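# Weigh four check weights, put the light one on the dish

## Task

Of the four check weights, one weighs less than the rest. Use the balance to find it (the pointer stays over white when the pans hold equal loads and tilts toward the lighter pan otherwise). Set that weight lying flat on the red dish, with none of the other three on the dish. Everything except the weights and the dish must still be upright, and the balance must remain on the piece of furniture where it started.

## Robot and tools

ROBOTS. Three identical i2rt Big YAM arms: arm1, arm2, arm3. Each has six revolute joints, a two-finger gripper and a wrist camera. Reach is about 1.0 m from the joint1 axis. Calibrated foot (base_link) poses in the scene frame, each facing along its own +x: arm1 x=-0.017 y=+1.211 z=+0.828 quat_wxyz=(+0.030, -0.003, -0.002, -1.000); arm2 x=+0.095 y=-0.011 z=+0.883 quat_wxyz=(+0.025, -0.002, -0.007, +1.000); arm3 x=-0.083 y=-1.202 z=+0.816 quat_wxyz=(+0.086, +0.005, -0.002, +0.996). The arms do not coordinate; each carries on regardless of the others.

FRAME. One scene frame for every pose: origin on the floor, +z up, metres. The "hand" point lies between the finger pads, roughly 1 cm short of the tips. The fingers point along the hand's +z; they open and close along its y. hand_target is where the hand would be at the joint targets currently held.

CAMERAS. Fixed room cameras room_a and room_b; wrist cameras arm1_cam_wrist, arm2_cam_wrist, arm3_cam_wrist (672x504 each). Calibration may be a few mm or degrees off; wrist camera poses also inherit joint reading errors.

TOOL move. Arguments arm1, arm2, arm3 (one object per robot; omit a robot to leave its old command running) and cameras (list of names or ["all"]; [] for none; omitted means all only for an empty call). A robot's object may hold:
- joints: absolute joint targets keyed by name, radians, plus gripper_m in metres. Ranges: joint1_rad -2.879 to 2.879 (yaw about the foot, positive counter-clockwise seen from above); joint2_rad 0 to 3.141 (shoulder, 0 = upper arm back and level, positive raises it forward); joint3_rad 0 to 3.019 (elbow, 0 = folded); joint4_rad -1.692 to 1.57 (hand pitch, positive tips fingers up); joint5_rad -1.57 to 1.57 (hand sideways, positive toward the arm's right); joint6_rad -2.094 to 2.094 (roll, positive clockwise viewed from behind); gripper_m 0 to 0.093 (fingertip gap).
- min_time_s: 0.1 to 8 s, the shortest duration for that robot's joint motions.
- target: an absolute hand pose, seven numbers [x, y, z, qw, qx, qy, qz], metres and unit quaternion in the scene frame, same layout as the printed hand line. The hand travels a straight line from its hand_target to it. With target, joints may contain only gripper_m.
- speed: top path speed, 0.002 to 0.5 m/s (default 0.25), only allowed with target; rotation capped at twice that in rad/s.
All motions in one call start together; all hand paths finish together, paced by the slowest. Paths last 0.5 to 10 s and an action at most 15 s. Paths ignore obstacles and other arms; hands lag, overshoot speed near full stretch, and often land a centimetre or more off. Unknown keys make a call invalid; out-of-range values get it refused, and a refusal cancels the remaining move, wait and finished_scene calls of that reply. An empty move returns full state, images and the scene number.

TOOL wait: seconds 0 to 10, cameras as in move. Nothing new is commanded.
TOOL zoom_image: camera (one whose latest image exists) and region [x0, y0, x1, y1] in image pixels from the top-left, no bigger than 504 by 504.
TOOL finished_scene: scene = the current scene's number. Irreversible; the goal must hold with the robots idle.

RESULTS. The "move" line lists each robot sent a motion with "done" or its worst status. joint_status and hand_status give how each motion ended: off_target (stopped short, may keep pushing), time_out (arm could not finish; each joint keeps a nearby target and pushes; on_its_own lists those not there, "held at" being the target, not the reading), not_followed (a safety check withheld it; the robot may keep trying). "joint command not followed" and "pose unreachable" mean the self/inter-arm check blocked joint or pose targets; a gripper command still runs. Robots not named appear under "as last shown" with "not commanded" statuses. Joint velocities are rad/s (gripper m/s); "within noise" means still. Torques are per arm joint in N m, include gravity, are offset and noisy, and joints 3 and 4 wrap at ±28. Camera images may be slightly older than the state.

GRIPPER. Closed on nothing reads 0.000 to 0.003. Gripping a hard object reads up to 0.005 narrower (or up to 0.002 wider) than it. Full force comes from about 0.005 below the first-contact reading; force limit about 50 to 64 N per pad. Release by commanding well above the reading.

CAUTIONS. Never let two robots press hard together or close a gripper on another arm's fingers; the collision check can be late and lets fingers, housings and wrist cameras touch. Arms do not stop on contact and keep pushing; to relieve a stuck joint, send it its reported position. Pushing, holding loads or stretching heats motors: MOTOR HOT appears at 85 °C, and at 100 °C an OVER-TEMPERATURE FAULT drops the arm for 30 to 60 s, after which keys read limit_stop_at_motor_heat and must be resent. Do not drop or fling objects, knock anything over or off the work area or onto the floor, or slam into fixed or heavy items; place weights gently and keep the balance upright where it stands. Loose objects may occasionally be nudged by outside disturbances.

Each tool is called after "Request:" by a JSON object that holds its "method" and its "body".

## Session

Request:
{"method": "move", "body": {}}

Scene clock: 0.00 s.
Joint torques (N m): no reading
Heat: arm1: hottest joint2_rad 37 °C; arm2: hottest joint2_rad 31 °C; arm3: hottest joint2_rad 36 °C.
Joint velocities: within noise
arm1.joint_positions: joint1_rad=+0.463 joint2_rad=+0.615 joint3_rad=+1.490 joint4_rad=-1.383 joint5_rad=+0.276 joint6_rad=+0.395 gripper_m=+0.09396
arm1.joint_status: not commanded
arm1.hand: x=-0.2166 y=+1.1519 z=+1.4100 quat_wxyz=(-0.119, -0.855, +0.016, +0.505) (m; scene frame)
arm1.hand_target: x=-0.2135 y=+1.1537 z=+1.4229 quat_wxyz=(-0.125, -0.847, +0.018, +0.516) (m; scene frame)
arm1.hand_status: not commanded
arm2.joint_positions: joint1_rad=+0.482 joint2_rad=+0.585 joint3_rad=+1.357 joint4_rad=-1.462 joint5_rad=+0.226 joint6_rad=+0.023 gripper_m=+0.09396
arm2.joint_status: not commanded
arm2.hand: x=-0.1095 y=-0.0683 z=+1.3892 quat_wxyz=(-0.010, +0.891, +0.138, -0.433) (m; scene frame)
arm2.hand_target: x=-0.1075 y=-0.0675 z=+1.4001 quat_wxyz=(-0.007, +0.885, +0.136, -0.444) (m; scene frame)
arm2.hand_status: not commanded
arm3.joint_positions: joint1_rad=-0.065 joint2_rad=+0.649 joint3_rad=+1.390 joint4_rad=-1.161 joint5_rad=-0.034 joint6_rad=-0.702 gripper_m=+0.09396
arm3.joint_status: not commanded
arm3.hand: x=-0.3410 y=-1.1470 z=+1.3892 quat_wxyz=(-0.236, +0.811, +0.203, -0.495) (m; scene frame)
arm3.hand_target: x=-0.3379 y=-1.1478 z=+1.4005 quat_wxyz=(-0.241, +0.804, +0.201, -0.504) (m; scene frame)
arm3.hand_status: not commanded
pictures: arm1_cam_wrist, arm2_cam_wrist, arm3_cam_wrist, room_a, room_b

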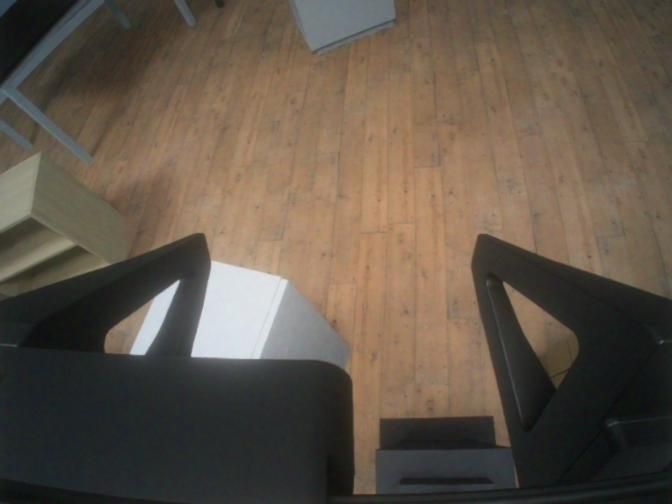

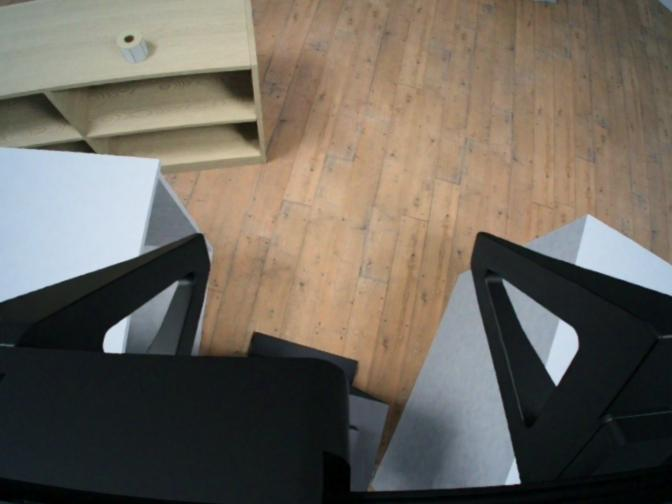

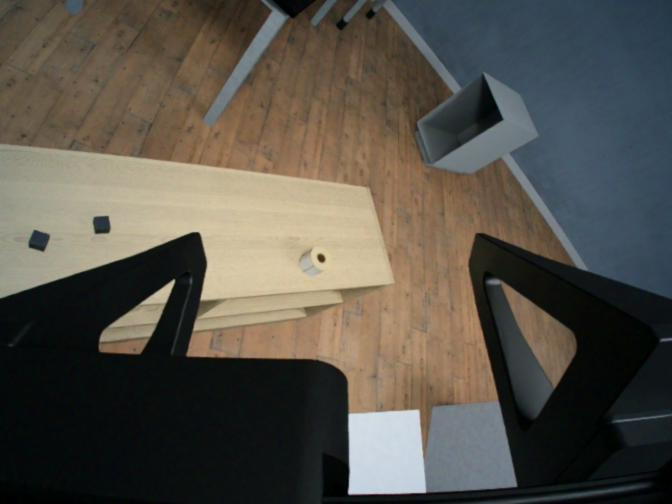

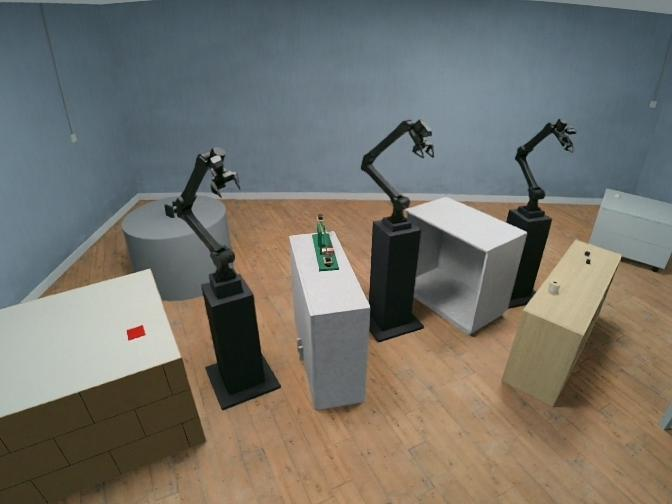

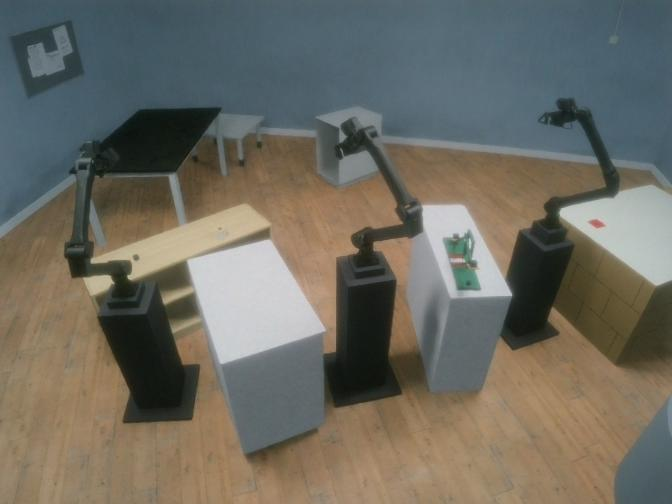

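Request:
{"method": "zoom_image", "body": {"camera": "room_a", "region": [260, 190, 400, 300]}}

Request:
{"method": "zoom_image", "body": {"camera": "room_b", "region": [400, 200, 520, 310]}}

Request:
{"method": "zoom_image", "body": {"camera": "room_a", "region": [500, 220, 640, 330]}}

Request:
{"method": "zoom_image", "body": {"camera": "arm3_cam_wrist", "region": [0, 150, 200, 300]}}

Request:
{"method": "zoom_image", "body": {"camera": "room_b", "region": [80, 190, 300, 320]}}

Scaled by 3.600 from the camera's 672x504 image, which has a finer 960x720 frame.

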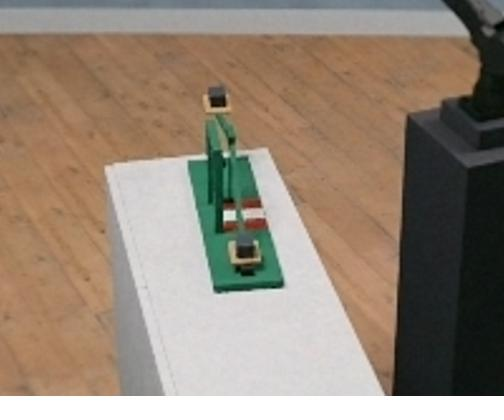

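Scaled by 4.200 from the camera's 672x504 image, which has a finer 960x720 frame.

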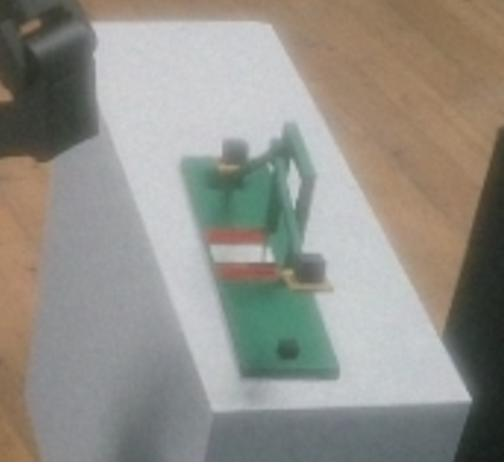

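Scaled by 3.600 from the camera's 672x504 image, which has a finer 960x720 frame.

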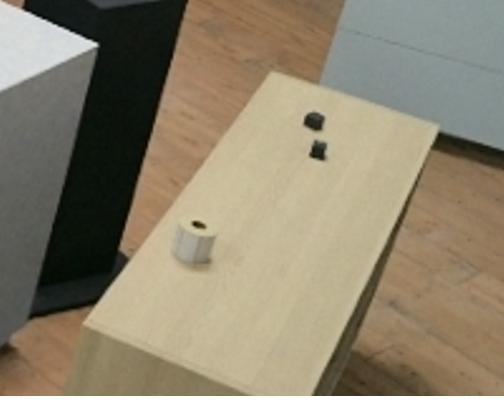

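Scaled by 2.520 from the camera's 672x504 image, which has a finer 960x720 frame.

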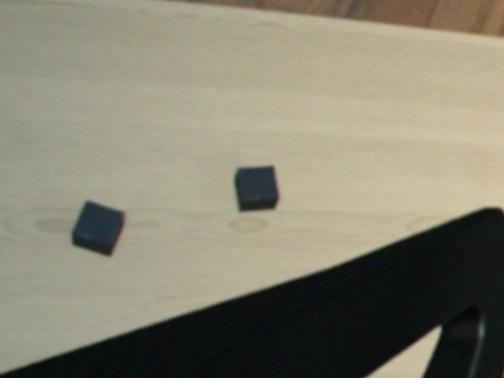

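Scaled by 2.291 from the camera's 672x504 image, which has a finer 960x720 frame.

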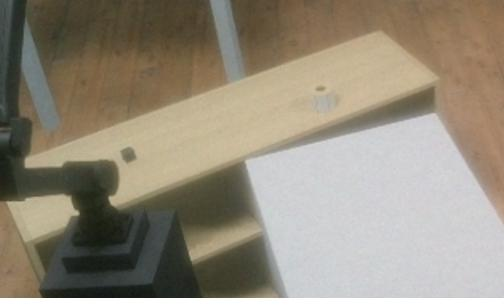

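Request:
{"method": "move", "body": {"arm1": {"joints": {"joint1_rad": 1.85, "joint2_rad": 0.75, "joint5_rad": 0, "joint6_rad": 0}}, "cameras": ["arm1_cam_wrist", "room_a"]}}

Scene clock: 4.63 s.
Joint torques (N m): arm1=[0.79 -0.38 11.26 1.99 0.01 -0.22] | arm2=[1.44 2.26 10.93 1.89 0.09 0.11] | arm3=[-1.08 0.38 8.83 2.09 -0.01 0.01]
Heat: arm1: hottest joint2_rad 37 °C; arm2: hottest joint2_rad 31 °C; arm3: hottest joint2_rad 36 °C.
move: arm1 done
Joint velocities: within noise
arm1.joint_positions: joint1_rad=+1.835 joint2_rad=+0.761 joint3_rad=+1.490 joint4_rad=-1.383 joint5_rad=+0.001 joint6_rad=+0.014 gripper_m=+0.09397
arm1.joint_status: all done
arm1.hand: x=+0.0744 y=+0.9522 z=+1.3733 quat_wxyz=(-0.360, -0.526, -0.725, +0.260) (m; scene frame)
arm1.hand_target: x=+0.0763 y=+0.9599 z=+1.3898 quat_wxyz=(-0.376, -0.510, -0.725, +0.270) (m; scene frame)
arm1.hand_status: not commanded
arm2, arm3: as last shown
arm3.hand_target: x=-0.3379 y=-1.1478 z=+1.4005 quat_wxyz=(-0.241, +0.805, +0.201, -0.504) (m; scene frame)
pictures: arm1_cam_wrist, room_a
camera_calibration:
arm1_cam_wrist: T_world_to_cam=[[-0.950668, -0.310209, 0.00129504, 0.36436], [-0.29832, 0.913072, -0.278036, -0.462378], [0.0850668, -0.264706, -0.96057, 1.69246], [0, 0, 0, 1]] pos_world=[0.0644764, 0.983217, 1.49669]

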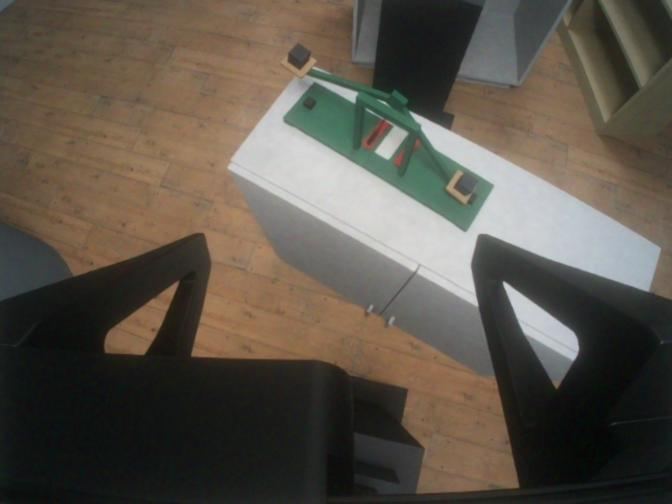

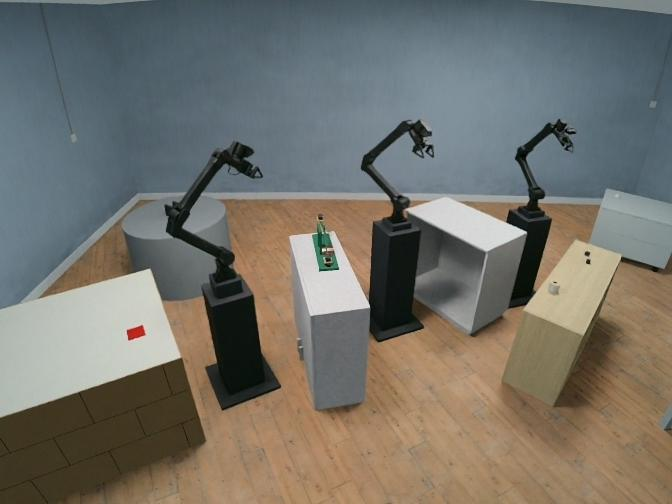

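Request:
{"method": "zoom_image", "body": {"camera": "arm1_cam_wrist", "region": [260, 20, 510, 240]}}

Scaled by 2.016 from the camera's 672x504 image, which has a finer 960x720 frame.

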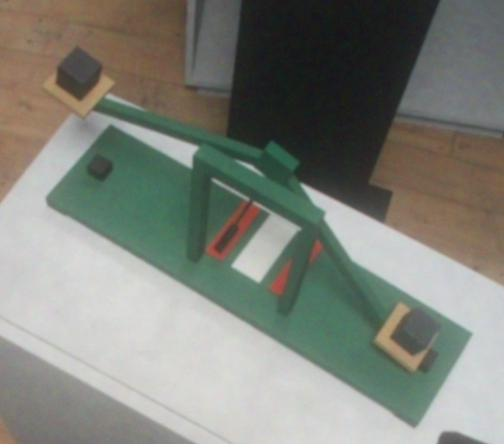

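Request:
{"method": "move", "body": {"arm1": {"target": [0.385, 0.60, 1.10, 0.2084, 0.7749, 0.5032, -0.3210], "speed": 0.35}, "cameras": ["arm1_cam_wrist", "room_b"]}}

Scene clock: 9.90 s.
Joint torques (N m): arm1=[0.21 -16.15 15.34 0.59 0.58 0.04] | arm2=[1.73 2.08 11.03 1.91 0.11 0.1] | arm3=[-1.32 0.44 8.79 2.1 -0.01 0.01]
Heat: arm1: hottest joint2_rad 37 °C; arm2: hottest joint2_rad 31 °C; arm3: hottest joint2_rad 36 °C.
move: arm1 off_target
Joint velocities: within noise
arm1.joint_positions: joint1_rad=+2.232 joint2_rad=+2.056 joint3_rad=+2.098 joint4_rad=-1.264 joint5_rad=+0.691 joint6_rad=+0.996 gripper_m=+0.09397
arm1.joint_status: not commanded
arm1.hand: x=+0.3712 y=+0.6051 z=+1.0830 quat_wxyz=(-0.187, -0.773, -0.513, +0.324) (m; scene frame)
arm1.hand_target: x=+0.3842 y=+0.6010 z=+1.0999 quat_wxyz=(-0.209, -0.775, -0.503, +0.321) (m; scene frame)
arm1.hand_status: off_target (0.023 m and 2.7 deg from the pose sent, 0.543 m and 42.8 deg at the start)
arm2, arm3: as last shown
pictures: arm1_cam_wrist, room_b
camera_calibration:
arm1_cam_wrist: T_world_to_cam=[[-0.913475, 0.404272, 0.0461316, 0.0444518], [0.39586, 0.909195, -0.129067, -0.554373], [-0.0941208, -0.0996376, -0.990562, 1.29554], [0, 0, 0, 1]] pos_world=[0.381998, 0.615148, 1.20972]

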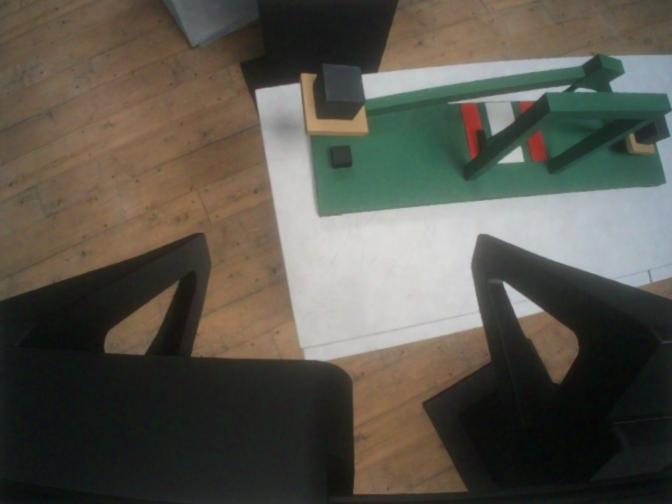

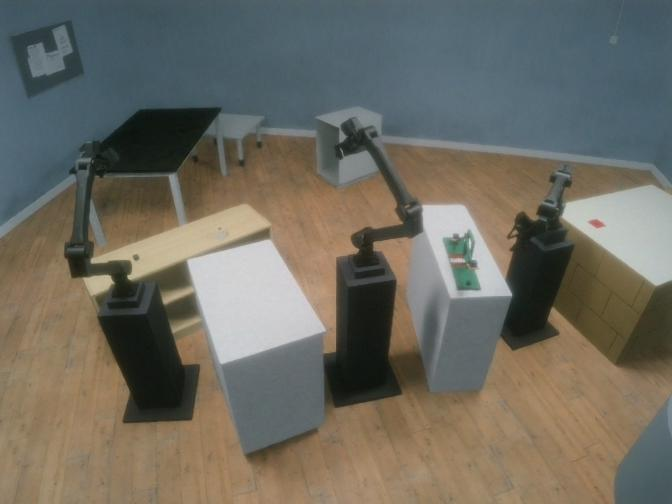

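Request:
{"method": "zoom_image", "body": {"camera": "arm1_cam_wrist", "region": [270, 40, 420, 180]}}

Request:
{"method": "zoom_image", "body": {"camera": "room_b", "region": [420, 190, 560, 310]}}

Scaled by 3.360 from the camera's 672x504 image, which has a finer 960x720 frame.

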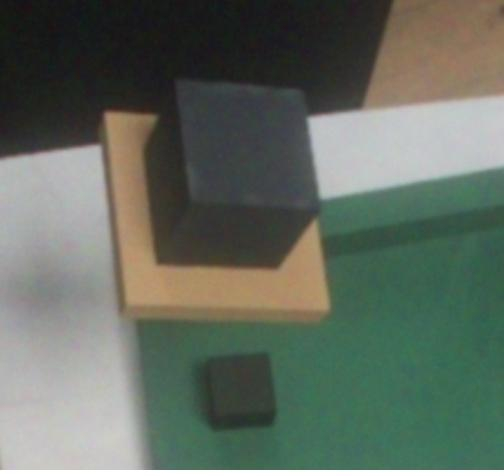

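Scaled by 3.600 from the camera's 672x504 image, which has a finer 960x720 frame.

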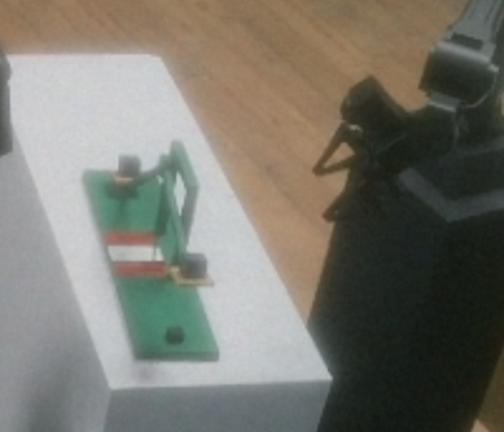

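Request:
{"method": "move", "body": {"arm1": {"target": [0.342, 0.517, 1.012, 0.2084, 0.7749, 0.5032, -0.3210], "speed": 0.15}, "cameras": ["arm1_cam_wrist", "room_b"]}}

Request:
{"method": "zoom_image", "body": {"camera": "arm1_cam_wrist", "region": [180, 80, 500, 320]}}

Request:
{"method": "zoom_image", "body": {"camera": "room_b", "region": [420, 190, 560, 310]}}

Scene clock: 12.97 s.
Joint torques (N m): arm1=[-1.08 -17.49 12.71 1.55 0.37 -0.24] | arm2=[1.26 2.02 11.03 1.98 0.08 0.1] | arm3=[-1.14 0.38 8.8 2.1 -0.01 0.01]
Heat: arm1: hottest joint2_rad 38 °C; arm2: hottest joint2_rad 31 °C; arm3: hottest joint2_rad 36 °C.
move: arm1 off_target
Joint velocities: within noise
arm1.joint_positions: joint1_rad=+2.125 joint2_rad=+2.179 joint3_rad=+2.088 joint4_rad=-1.039 joint5_rad=+0.645 joint6_rad=+0.885 gripper_m=+0.09397
arm1.joint_status: not commanded
arm1.hand: x=+0.3402 y=+0.5265 z=+1.0048 quat_wxyz=(-0.197, -0.777, -0.505, +0.320) (m; scene frame)
arm1.hand_target: x=+0.3419 y=+0.5174 z=+1.0122 quat_wxyz=(-0.209, -0.775, -0.503, +0.321) (m; scene frame)
arm1.hand_status: off_target (0.012 m and 1.4 deg from the pose sent, 0.117 m and 2.7 deg at the start)
arm2, arm3: as last shown
pictures: arm1_cam_wrist, room_b
camera_calibration:
arm1_cam_wrist: T_world_to_cam=[[-0.910895, 0.412099, 0.0210652, 0.071781], [0.405969, 0.904148, -0.133061, -0.477476], [-0.0738804, -0.112653, -0.990884, 1.20768], [0, 0, 0, 1]] pos_world=[0.348449, 0.538177, 1.13162]

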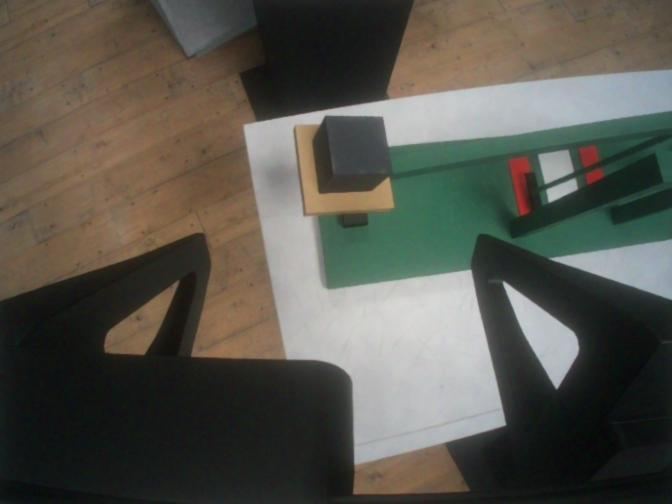

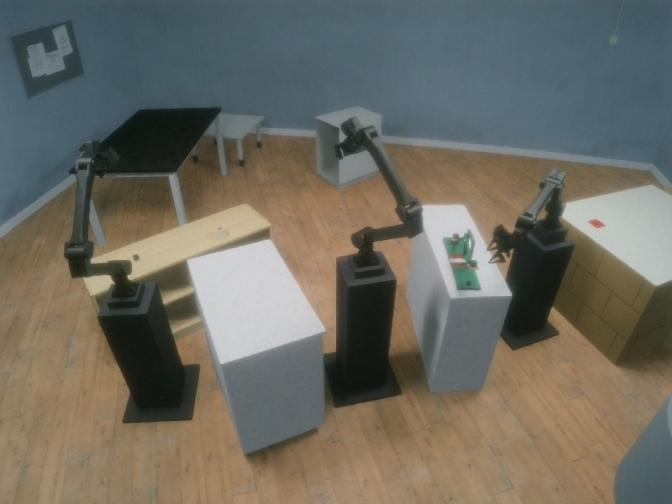

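Scaled by 1.575 from the camera's 672x504 image, which has a finer 960x720 frame.

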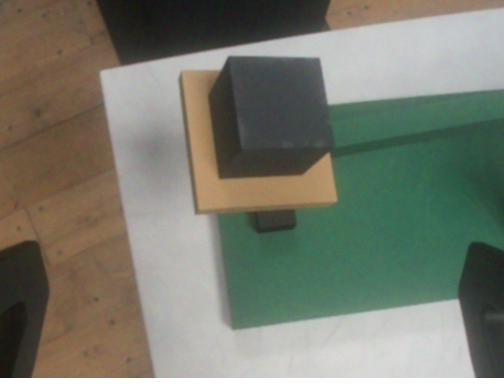

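Scaled by 3.600 from the camera's 672x504 image, which has a finer 960x720 frame.

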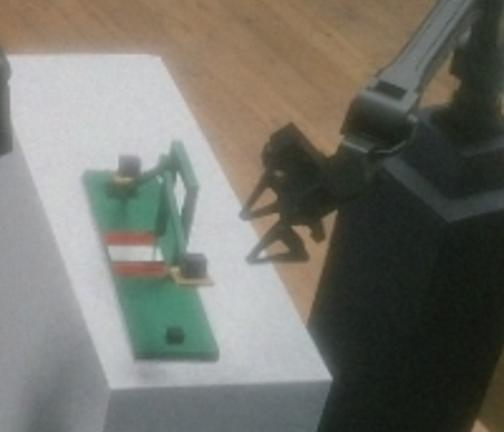

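Request:
{"method": "move", "body": {"arm1": {"target": [0.313, 0.467, 0.9650, 0.2084, 0.7749, 0.5032, -0.3210], "speed": 0.07}, "cameras": ["arm1_cam_wrist", "room_b"]}}

Request:
{"method": "zoom_image", "body": {"camera": "arm1_cam_wrist", "region": [180, 120, 500, 360]}}

Request:
{"method": "zoom_image", "body": {"camera": "room_b", "region": [440, 210, 530, 290]}}

Scene clock: 15.87 s.
Joint torques (N m): arm1=[-0.97 -18.08 15.53 1.62 0.36 -0.19] | arm2=[1.44 2.32 10.99 1.94 0.08 0.11] | arm3=[-1.08 0.38 8.79 2.07 -0.01 0.01]
Heat: arm1: hottest joint3_rad 39 °C; arm2: hottest joint3_rad 32 °C; arm3: hottest joint2_rad 36 °C.
move: arm1 off_target
Joint velocities: within noise
arm1.joint_positions: joint1_rad=+2.061 joint2_rad=+2.267 joint3_rad=+2.088 joint4_rad=-0.934 joint5_rad=+0.612 joint6_rad=+0.807 gripper_m=+0.09397
arm1.joint_status: not commanded
arm1.hand: x=+0.3112 y=+0.4877 z=+0.9452 quat_wxyz=(-0.184, -0.775, -0.513, +0.319) (m; scene frame)
arm1.hand_target: x=+0.3119 y=+0.4688 z=+0.9655 quat_wxyz=(-0.209, -0.775, -0.503, +0.321) (m; scene frame)
arm1.hand_status: off_target (0.029 m and 3.0 deg from the pose sent, 0.076 m and 1.4 deg at the start)
arm2, arm3: as last shown
pictures: arm1_cam_wrist, room_b
camera_calibration:
arm1_cam_wrist: T_world_to_cam=[[-0.912974, 0.405602, 0.0443332, 0.0443762], [0.398638, 0.90987, -0.114998, -0.456101], [-0.0869809, -0.0873174, -0.992376, 1.13528], [0, 0, 0, 1]] pos_world=[0.321081, 0.496123, 1.07221]

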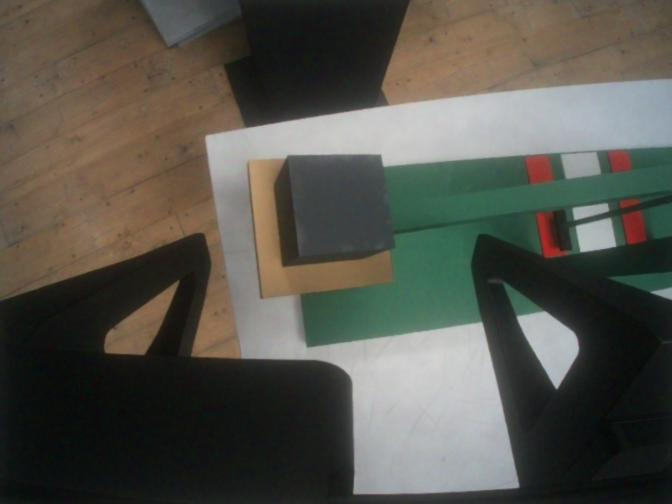

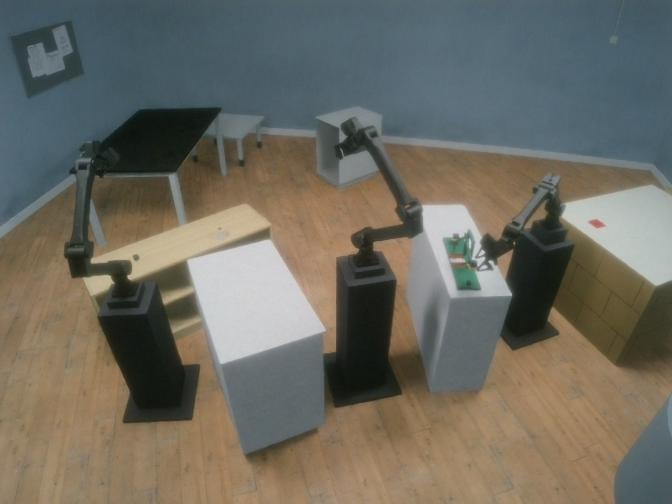

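Scaled by 1.575 from the camera's 672x504 image, which has a finer 960x720 frame.

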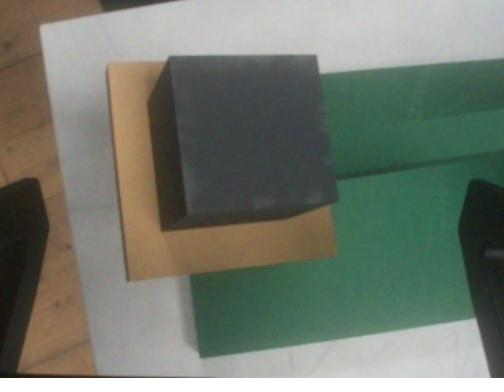

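Scaled by 5.600 from the camera's 672x504 image, which has a finer 960x720 frame.

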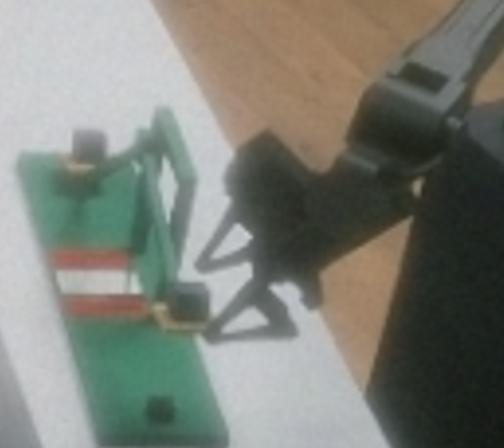

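Request:
{"method": "zoom_image", "body": {"camera": "arm1_cam_wrist", "region": [370, 130, 670, 280]}}

Scaled by 1.680 from the camera's 672x504 image, which has a finer 960x720 frame.

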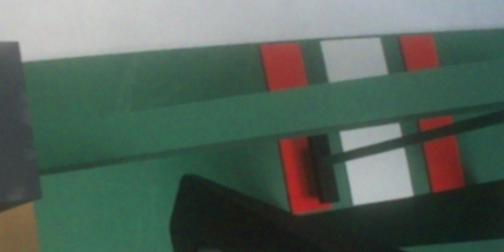

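Request:
{"method": "move", "body": {"arm1": {"target": [0.309, 0.472, 0.986, 0.2084, 0.7749, 0.5032, -0.3210], "speed": 0.07, "joints": {"gripper_m": 0.06}}, "cameras": ["arm1_cam_wrist"]}}

Scene clock: 18.67 s.
Joint torques (N m): arm1=[-1.26 -20.07 15.16 0.64 0.34 -0.24] | arm2=[1.55 2.2 10.99 1.96 0.08 0.11] | arm3=[-1.2 0.44 8.77 2.1 -0.01 0.01]
Heat: arm1: hottest joint2_rad 39 °C; arm2: hottest joint3_rad 32 °C; arm3: hottest joint2_rad 36 °C.
move: arm1 off_target
Joint velocities: within noise
arm1.joint_positions: joint1_rad=+2.061 joint2_rad=+2.267 joint3_rad=+2.088 joint4_rad=-0.939 joint5_rad=+0.612 joint6_rad=+0.806 gripper_m=+0.06011
arm1.joint_status: all done
arm1.hand: x=+0.3108 y=+0.4884 z=+0.9448 quat_wxyz=(-0.182, -0.775, -0.515, +0.319) (m; scene frame)
arm1.hand_target: x=+0.3078 y=+0.4741 z=+0.9862 quat_wxyz=(-0.209, -0.775, -0.503, +0.321) (m; scene frame)
arm1.hand_status: off_target (0.044 m and 3.3 deg from the pose sent, 0.044 m and 3.0 deg at the start)
arm2, arm3: as last shown
pictures: arm1_cam_wrist
camera_calibration:
arm1_cam_wrist: T_world_to_cam=[[-0.913448, 0.404005, 0.048916, 0.0403555], [0.396899, 0.910972, -0.11225, -0.459259], [-0.0899108, -0.0831198, -0.992475, 1.13386], [0, 0, 0, 1]] pos_world=[0.321089, 0.496315, 1.0718]

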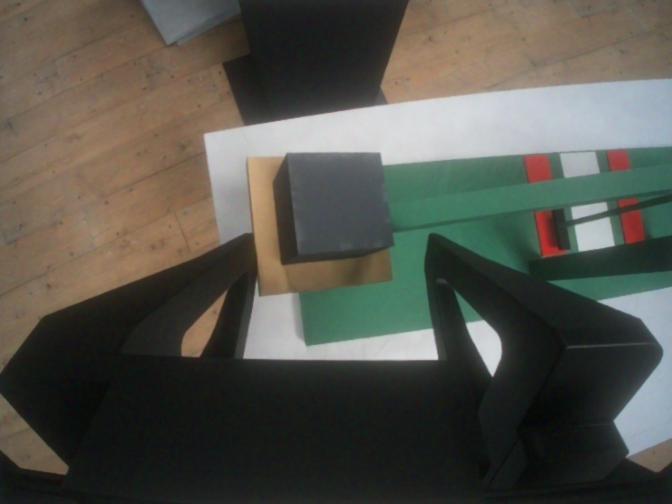

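Request:
{"method": "move", "body": {"arm1": {"target": [0.308, 0.472, 1.01, 0.2084, 0.7749, 0.5032, -0.3210], "speed": 0.07}, "cameras": ["arm1_cam_wrist"]}}

Scene clock: 19.97 s.
Joint torques (N m): arm1=[-1.61 -20.89 15.56 0.87 0.39 -0.24] | arm2=[1.38 2.14 10.89 1.94 0.06 0.1] | arm3=[-1.14 0.38 8.81 2.07 -0.01 0.01]
Heat: arm1: hottest joint3_rad 40 °C; arm2: hottest joint3_rad 33 °C; arm3: hottest joint2_rad 36 °C.
move: arm1 off_target
Joint velocities: within noise
arm1.joint_positions: joint1_rad=+2.061 joint2_rad=+2.267 joint3_rad=+2.127 joint4_rad=-0.994 joint5_rad=+0.609 joint6_rad=+0.803 gripper_m=+0.06010
arm1.joint_status: not commanded
arm1.hand: x=+0.3104 y=+0.4893 z=+0.9575 quat_wxyz=(-0.174, -0.775, -0.519, +0.317) (m; scene frame)
arm1.hand_target: x=+0.3064 y=+0.4749 z=+1.0100 quat_wxyz=(-0.209, -0.775, -0.503, +0.322) (m; scene frame)
arm1.hand_status: off_target (0.055 m and 4.4 deg from the pose sent, 0.067 m and 3.3 deg at the start)
arm2, arm3: as last shown
pictures: arm1_cam_wrist
camera_calibration:
arm1_cam_wrist: T_world_to_cam=[[-0.913833, 0.401104, 0.0634474, 0.026559], [0.394003, 0.913579, -0.100674, -0.469961], [-0.0983449, -0.0670006, -0.992894, 1.1416], [0, 0, 0, 1]] pos_world=[0.321707, 0.495181, 1.08449]

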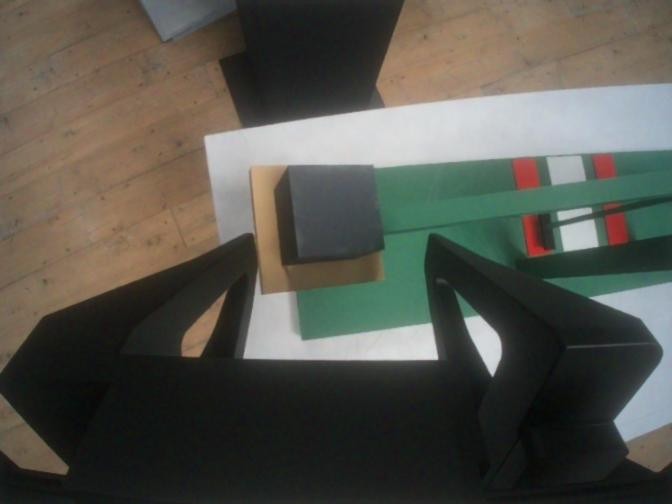

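Request:
{"method": "move", "body": {"arm1": {"target": [0.304, 0.450, 1.02, 0.2084, 0.7749, 0.5032, -0.3210], "speed": 0.07}, "cameras": ["arm1_cam_wrist"]}}

Scene clock: 21.90 s.
Joint torques (N m): arm1=[-1.67 -18.73 15.82 0.92 0.35 -0.21] | arm2=[1.49 1.96 11 1.92 0.06 0.09] | arm3=[-1.03 0.5 8.77 2.04 -0.01 0.01]
Heat: arm1: hottest joint3_rad 41 °C; arm2: hottest joint3_rad 33 °C; arm3: hottest joint2_rad 36 °C.
move: arm1 off_target
Joint velocities: within noise
arm1.joint_positions: joint1_rad=+2.037 joint2_rad=+2.297 joint3_rad=+2.279 joint4_rad=-1.062 joint5_rad=+0.600 joint6_rad=+0.781 gripper_m=+0.06010
arm1.joint_status: not commanded
arm1.hand: x=+0.3055 y=+0.4636 z=+0.9996 quat_wxyz=(-0.193, -0.775, -0.510, +0.319) (m; scene frame)
arm1.hand_target: x=+0.3032 y=+0.4513 z=+1.0201 quat_wxyz=(-0.209, -0.774, -0.503, +0.321) (m; scene frame)
arm1.hand_status: off_target (0.025 m and 2.0 deg from the pose sent, 0.074 m and 4.4 deg at the start)
arm2, arm3: as last shown
pictures: arm1_cam_wrist
camera_calibration:
arm1_cam_wrist: T_world_to_cam=[[-0.913683, 0.405374, 0.0292245, 0.0619433], [0.399049, 0.908415, -0.12467, -0.415339], [-0.0770859, -0.102247, -0.991768, 1.1899], [0, 0, 0, 1]] pos_world=[0.314062, 0.473853, 1.12652]

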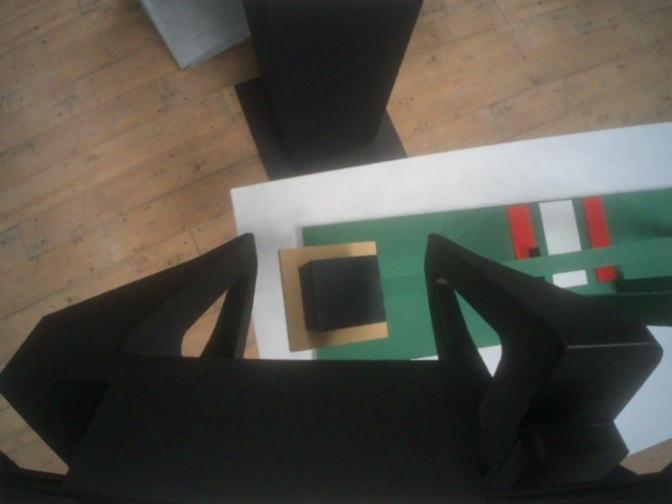

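Request:
{"method": "zoom_image", "body": {"camera": "arm1_cam_wrist", "region": [220, 200, 470, 370]}}

Scaled by 2.016 from the camera's 672x504 image, which has a finer 960x720 frame.

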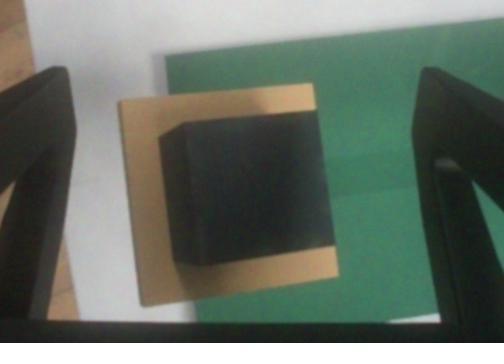

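Request:
{"method": "move", "body": {"arm1": {"target": [0.306, 0.463, 0.982, 0.2222, 0.7522, 0.5365, -0.3116], "speed": 0.05}, "cameras": ["arm1_cam_wrist"]}}

Request:
{"method": "zoom_image", "body": {"camera": "arm1_cam_wrist", "region": [220, 150, 470, 370]}}

Scene clock: 24.90 s.
Joint torques (N m): arm1=[-1.44 -21.19 11.3 1.76 0.29 -0.24] | arm2=[1.49 2.02 11.02 1.95 0.08 0.12] | arm3=[-1.08 0.5 8.81 2.1 -0.01 0.01]
Heat: arm1: hottest joint3_rad 41 °C; arm2: hottest joint3_rad 33 °C; arm3: hottest joint2_rad 36 °C.
move: arm1 off_target
Joint velocities: within noise
arm1.joint_positions: joint1_rad=+2.037 joint2_rad=+2.274 joint3_rad=+2.100 joint4_rad=-0.879 joint5_rad=+0.556 joint6_rad=+0.698 gripper_m=+0.06010
arm1.joint_status: not commanded
arm1.hand: x=+0.3085 y=+0.4701 z=+0.9462 quat_wxyz=(-0.197, -0.755, -0.545, +0.308) (m; scene frame)
arm1.hand_target: x=+0.3056 y=+0.4636 z=+0.9819 quat_wxyz=(-0.222, -0.752, -0.536, +0.312) (m; scene frame)
arm1.hand_status: off_target (0.037 m and 3.1 deg from the pose sent, 0.018 m and 5.3 deg at the start)
arm2.joint_positions: joint1_rad=+0.482 joint2_rad=+0.585 joint3_rad=+1.357 joint4_rad=-1.462 joint5_rad=+0.226 joint6_rad=+0.023 gripper_m=+0.09396
arm2.joint_status: not commanded
arm2.hand: x=-0.1095 y=-0.0683 z=+1.3892 quat_wxyz=(-0.010, +0.891, +0.138, -0.433) (m; scene frame)
arm2.hand_target: x=-0.1075 y=-0.0675 z=+1.4001 quat_wxyz=(-0.007, +0.885, +0.136, -0.444) (m; scene frame)
arm2.hand_status: not commanded
arm3.joint_positions: joint1_rad=-0.065 joint2_rad=+0.649 joint3_rad=+1.390 joint4_rad=-1.161 joint5_rad=-0.034 joint6_rad=-0.702 gripper_m=+0.09396
arm3.joint_status: not commanded
arm3.hand: x=-0.3410 y=-1.1470 z=+1.3892 quat_wxyz=(-0.236, +0.811, +0.203, -0.495) (m; scene frame)
arm3.hand_target: x=-0.3379 y=-1.1478 z=+1.4005 quat_wxyz=(-0.241, +0.805, +0.201, -0.504) (m; scene frame)
arm3.hand_status: not commanded
pictures: arm1_cam_wrist
camera_calibration:
arm1_cam_wrist: T_world_to_cam=[[-0.943443, 0.328925, 0.0415272, 0.0971665], [0.322941, 0.940083, -0.109327, -0.435109], [-0.0749993, -0.0897326, -0.993138, 1.13258], [0, 0, 0, 1]] pos_world=[0.317128, 0.478707, 1.0732]

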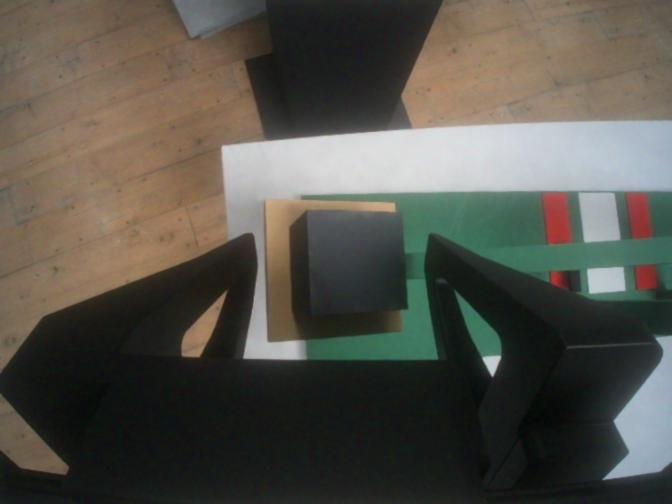

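Scaled by 2.016 from the camera's 672x504 image, which has a finer 960x720 frame.

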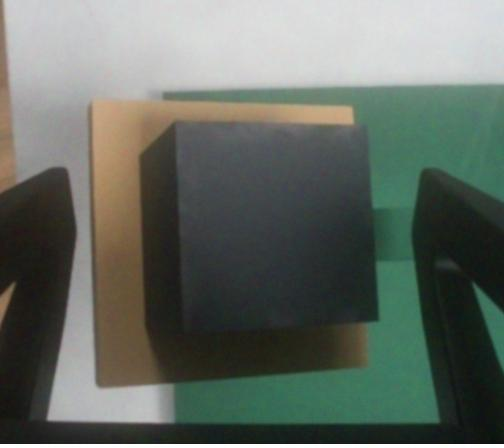

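Request:
{"method": "move", "body": {"arm1": {"target": [0.305, 0.464, 1.010, 0.2933, 0.7700, 0.5042, -0.2588], "speed": 0.05}, "cameras": ["arm1_cam_wrist"]}}

Request:
{"method": "zoom_image", "body": {"camera": "arm1_cam_wrist", "region": [220, 150, 470, 370]}}

Scene clock: 28.50 s.
Joint torques (N m): arm1=[-1.67 -20.78 11.38 1.89 0.19 0.02] | arm2=[1.44 2.08 10.97 1.94 0.07 0.11] | arm3=[-1.32 0.56 8.81 2.04 -0.01 0.01]
Heat: arm1: hottest joint3_rad 42 °C; arm2: hottest joint3_rad 34 °C; arm3: hottest joint2_rad 36 °C.
move: arm1 off_target
Joint velocities: within noise
arm1.joint_positions: joint1_rad=+2.020 joint2_rad=+2.183 joint3_rad=+1.996 joint4_rad=-0.757 joint5_rad=+0.440 joint6_rad=+0.735 gripper_m=+0.06010
arm1.joint_status: not commanded
arm1.hand: x=+0.3128 y=+0.4722 z=+0.9727 quat_wxyz=(-0.264, -0.766, -0.526, +0.258) (m; scene frame)
arm1.hand_target: x=+0.3048 y=+0.4647 z=+1.0097 quat_wxyz=(-0.293, -0.770, -0.504, +0.259) (m; scene frame)
arm1.hand_status: off_target (0.039 m and 4.2 deg from the pose sent, 0.064 m and 13.4 deg at the start)
arm2, arm3: as last shown
pictures: arm1_cam_wrist
camera_calibration:
arm1_cam_wrist: T_world_to_cam=[[-0.942665, 0.307453, -0.129827, 0.275957], [0.321543, 0.940884, -0.106526, -0.438234], [0.0894001, -0.142164, -0.985798, 1.12564], [0, 0, 0, 1]] pos_world=[0.300413, 0.487509, 1.0988]

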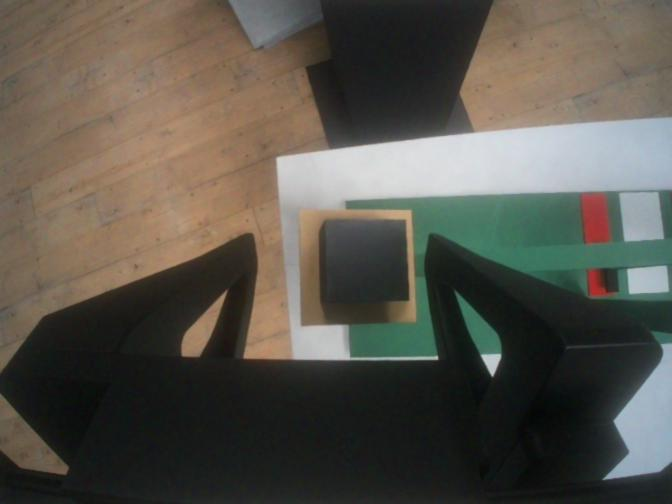

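Scaled by 2.016 from the camera's 672x504 image, which has a finer 960x720 frame.

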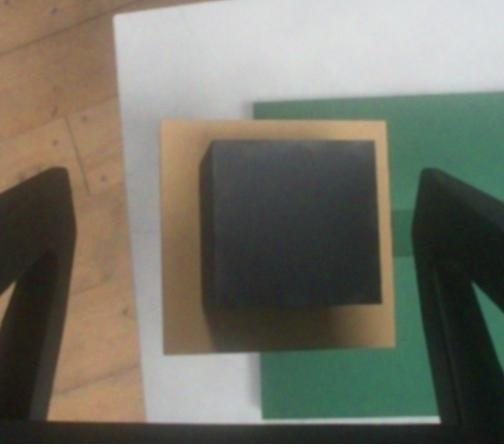

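Request:
{"method": "move", "body": {"arm1": {"target": [0.2965, 0.468, 1.014, 0.2933, 0.7700, 0.5042, -0.2588], "speed": 0.03}, "cameras": ["arm1_cam_wrist"]}}

Request:
{"method": "zoom_image", "body": {"camera": "arm1_cam_wrist", "region": [220, 150, 470, 370]}}

Scene clock: 33.43 s.
Joint torques (N m): arm1=[-1.08 -21.07 11.29 2 0.19 -0.05] | arm2=[1.49 2.26 10.96 1.92 0.08 0.1] | arm3=[-1.08 0.44 8.77 2.07 -0.01 0.01]
Heat: arm1: hottest joint3_rad 43 °C; arm2: hottest joint3_rad 35 °C; arm3: hottest joint2_rad 36 °C.
move: arm1 off_target
Joint velocities: within noise
arm1.joint_positions: joint1_rad=+2.011 joint2_rad=+2.156 joint3_rad=+1.964 joint4_rad=-0.746 joint5_rad=+0.435 joint6_rad=+0.736 gripper_m=+0.06010
arm1.joint_status: not commanded
arm1.hand: x=+0.3036 y=+0.4753 z=+0.9784 quat_wxyz=(-0.266, -0.769, -0.522, +0.257) (m; scene frame)
arm1.hand_target: x=+0.2962 y=+0.4686 z=+1.0138 quat_wxyz=(-0.293, -0.770, -0.504, +0.259) (m; scene frame)
arm1.hand_status: off_target (0.037 m and 3.8 deg from the pose sent, 0.044 m and 4.2 deg at the start)
arm2, arm3: as last shown
pictures: arm1_cam_wrist
camera_calibration:
arm1_cam_wrist: T_world_to_cam=[[-0.939785, 0.313206, -0.136769, 0.270263], [0.328353, 0.938463, -0.107106, -0.437899], [0.0948067, -0.145565, -0.984796, 1.13154], [0, 0, 0, 1]] pos_world=[0.290497, 0.491017, 1.1044]

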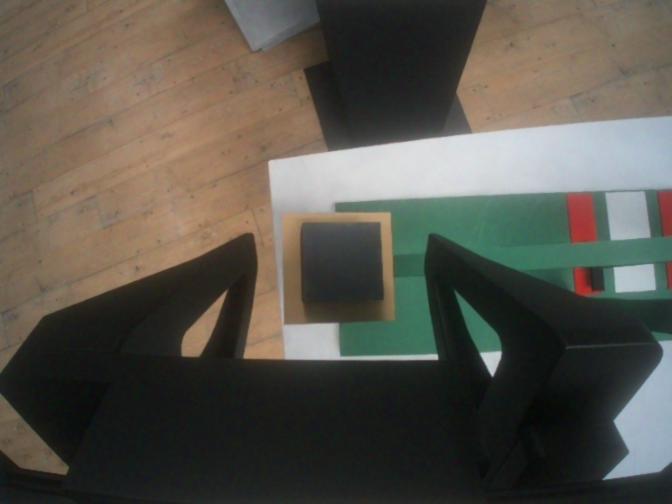

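Scaled by 2.016 from the camera's 672x504 image, which has a finer 960x720 frame.

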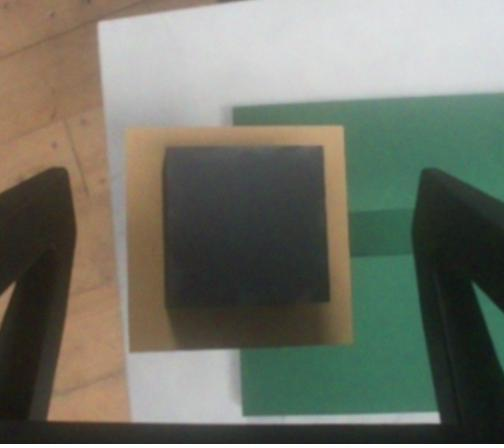

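Request:
{"method": "move", "body": {"arm1": {"joints": {"gripper_m": 0.031}}}}

Request:
{"method": "move", "body": {"arm1": {"joints": {"gripper_m": 0.018}}, "cameras": ["arm1_cam_wrist"]}}

Request:
{"method": "zoom_image", "body": {"camera": "arm1_cam_wrist", "region": [220, 150, 470, 370]}}

Scene clock: 34.43 s.
Joint torques (N m): arm1=[-1.67 -20.6 11.14 1.89 0.23 -0.05] | arm2=[1.49 2.37 10.99 1.91 0.1 0.1] | arm3=[-1.08 0.44 8.76 2.07 -0.01 0.02]
Heat: arm1: hottest joint3_rad 43 °C; arm2: hottest joint3_rad 35 °C; arm3: hottest joint2_rad 36 °C.
move: arm1 done
Joint velocities: within noise
arm1.joint_positions: joint1_rad=+2.011 joint2_rad=+2.156 joint3_rad=+1.964 joint4_rad=-0.746 joint5_rad=+0.435 joint6_rad=+0.736 gripper_m=+0.03117
arm1.joint_status: all done
arm1.hand: x=+0.3037 y=+0.4753 z=+0.9784 quat_wxyz=(-0.266, -0.769, -0.523, +0.256) (m; scene frame)
arm1.hand_target: x=+0.2962 y=+0.4686 z=+1.0138 quat_wxyz=(-0.293, -0.770, -0.504, +0.259) (m; scene frame)
arm1.hand_status: not commanded
arm2, arm3: as last shown
pictures: none

Scene clock: 34.93 s.
Joint torques (N m): arm1=[-1.08 -20.48 11.26 1.85 0.22 -0.05] | arm2=[1.44 2.26 11.02 1.92 0.07 0.11] | arm3=[-1.03 0.56 8.8 2.07 -0.01 0.01]
Heat: arm1: hottest joint3_rad 43 °C; arm2: hottest joint3_rad 35 °C; arm3: hottest joint2_rad 36 °C.
move: arm1 done
Joint velocities: within noise
arm1.joint_positions: joint1_rad=+2.011 joint2_rad=+2.156 joint3_rad=+1.964 joint4_rad=-0.746 joint5_rad=+0.435 joint6_rad=+0.736 gripper_m=+0.01820
arm1.joint_status: all done
arm1.hand: x=+0.3037 y=+0.4753 z=+0.9784 quat_wxyz=(-0.266, -0.769, -0.523, +0.256) (m; scene frame)
arm1.hand_target: x=+0.2962 y=+0.4686 z=+1.0138 quat_wxyz=(-0.293, -0.770, -0.504, +0.259) (m; scene frame)
arm1.hand_status: not commanded
arm2, arm3: as last shown
pictures: arm1_cam_wrist
camera_calibration:
arm1_cam_wrist: T_world_to_cam=[[-0.939828, 0.312992, -0.136962, 0.270674], [0.328143, 0.938565, -0.106852, -0.438212], [0.0951041, -0.145365, -0.984796, 1.13125], [0, 0, 0, 1]] pos_world=[0.290596, 0.491017, 1.1043]

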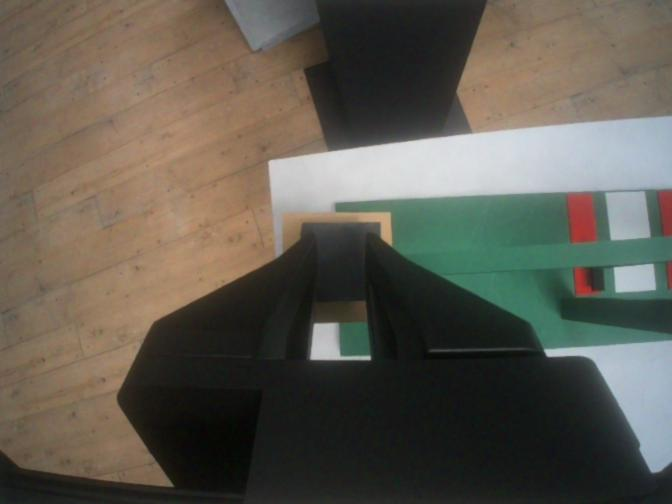

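Scaled by 2.016 from the camera's 672x504 image, which has a finer 960x720 frame.

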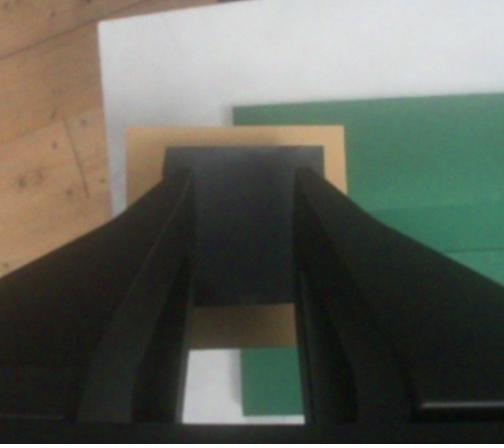

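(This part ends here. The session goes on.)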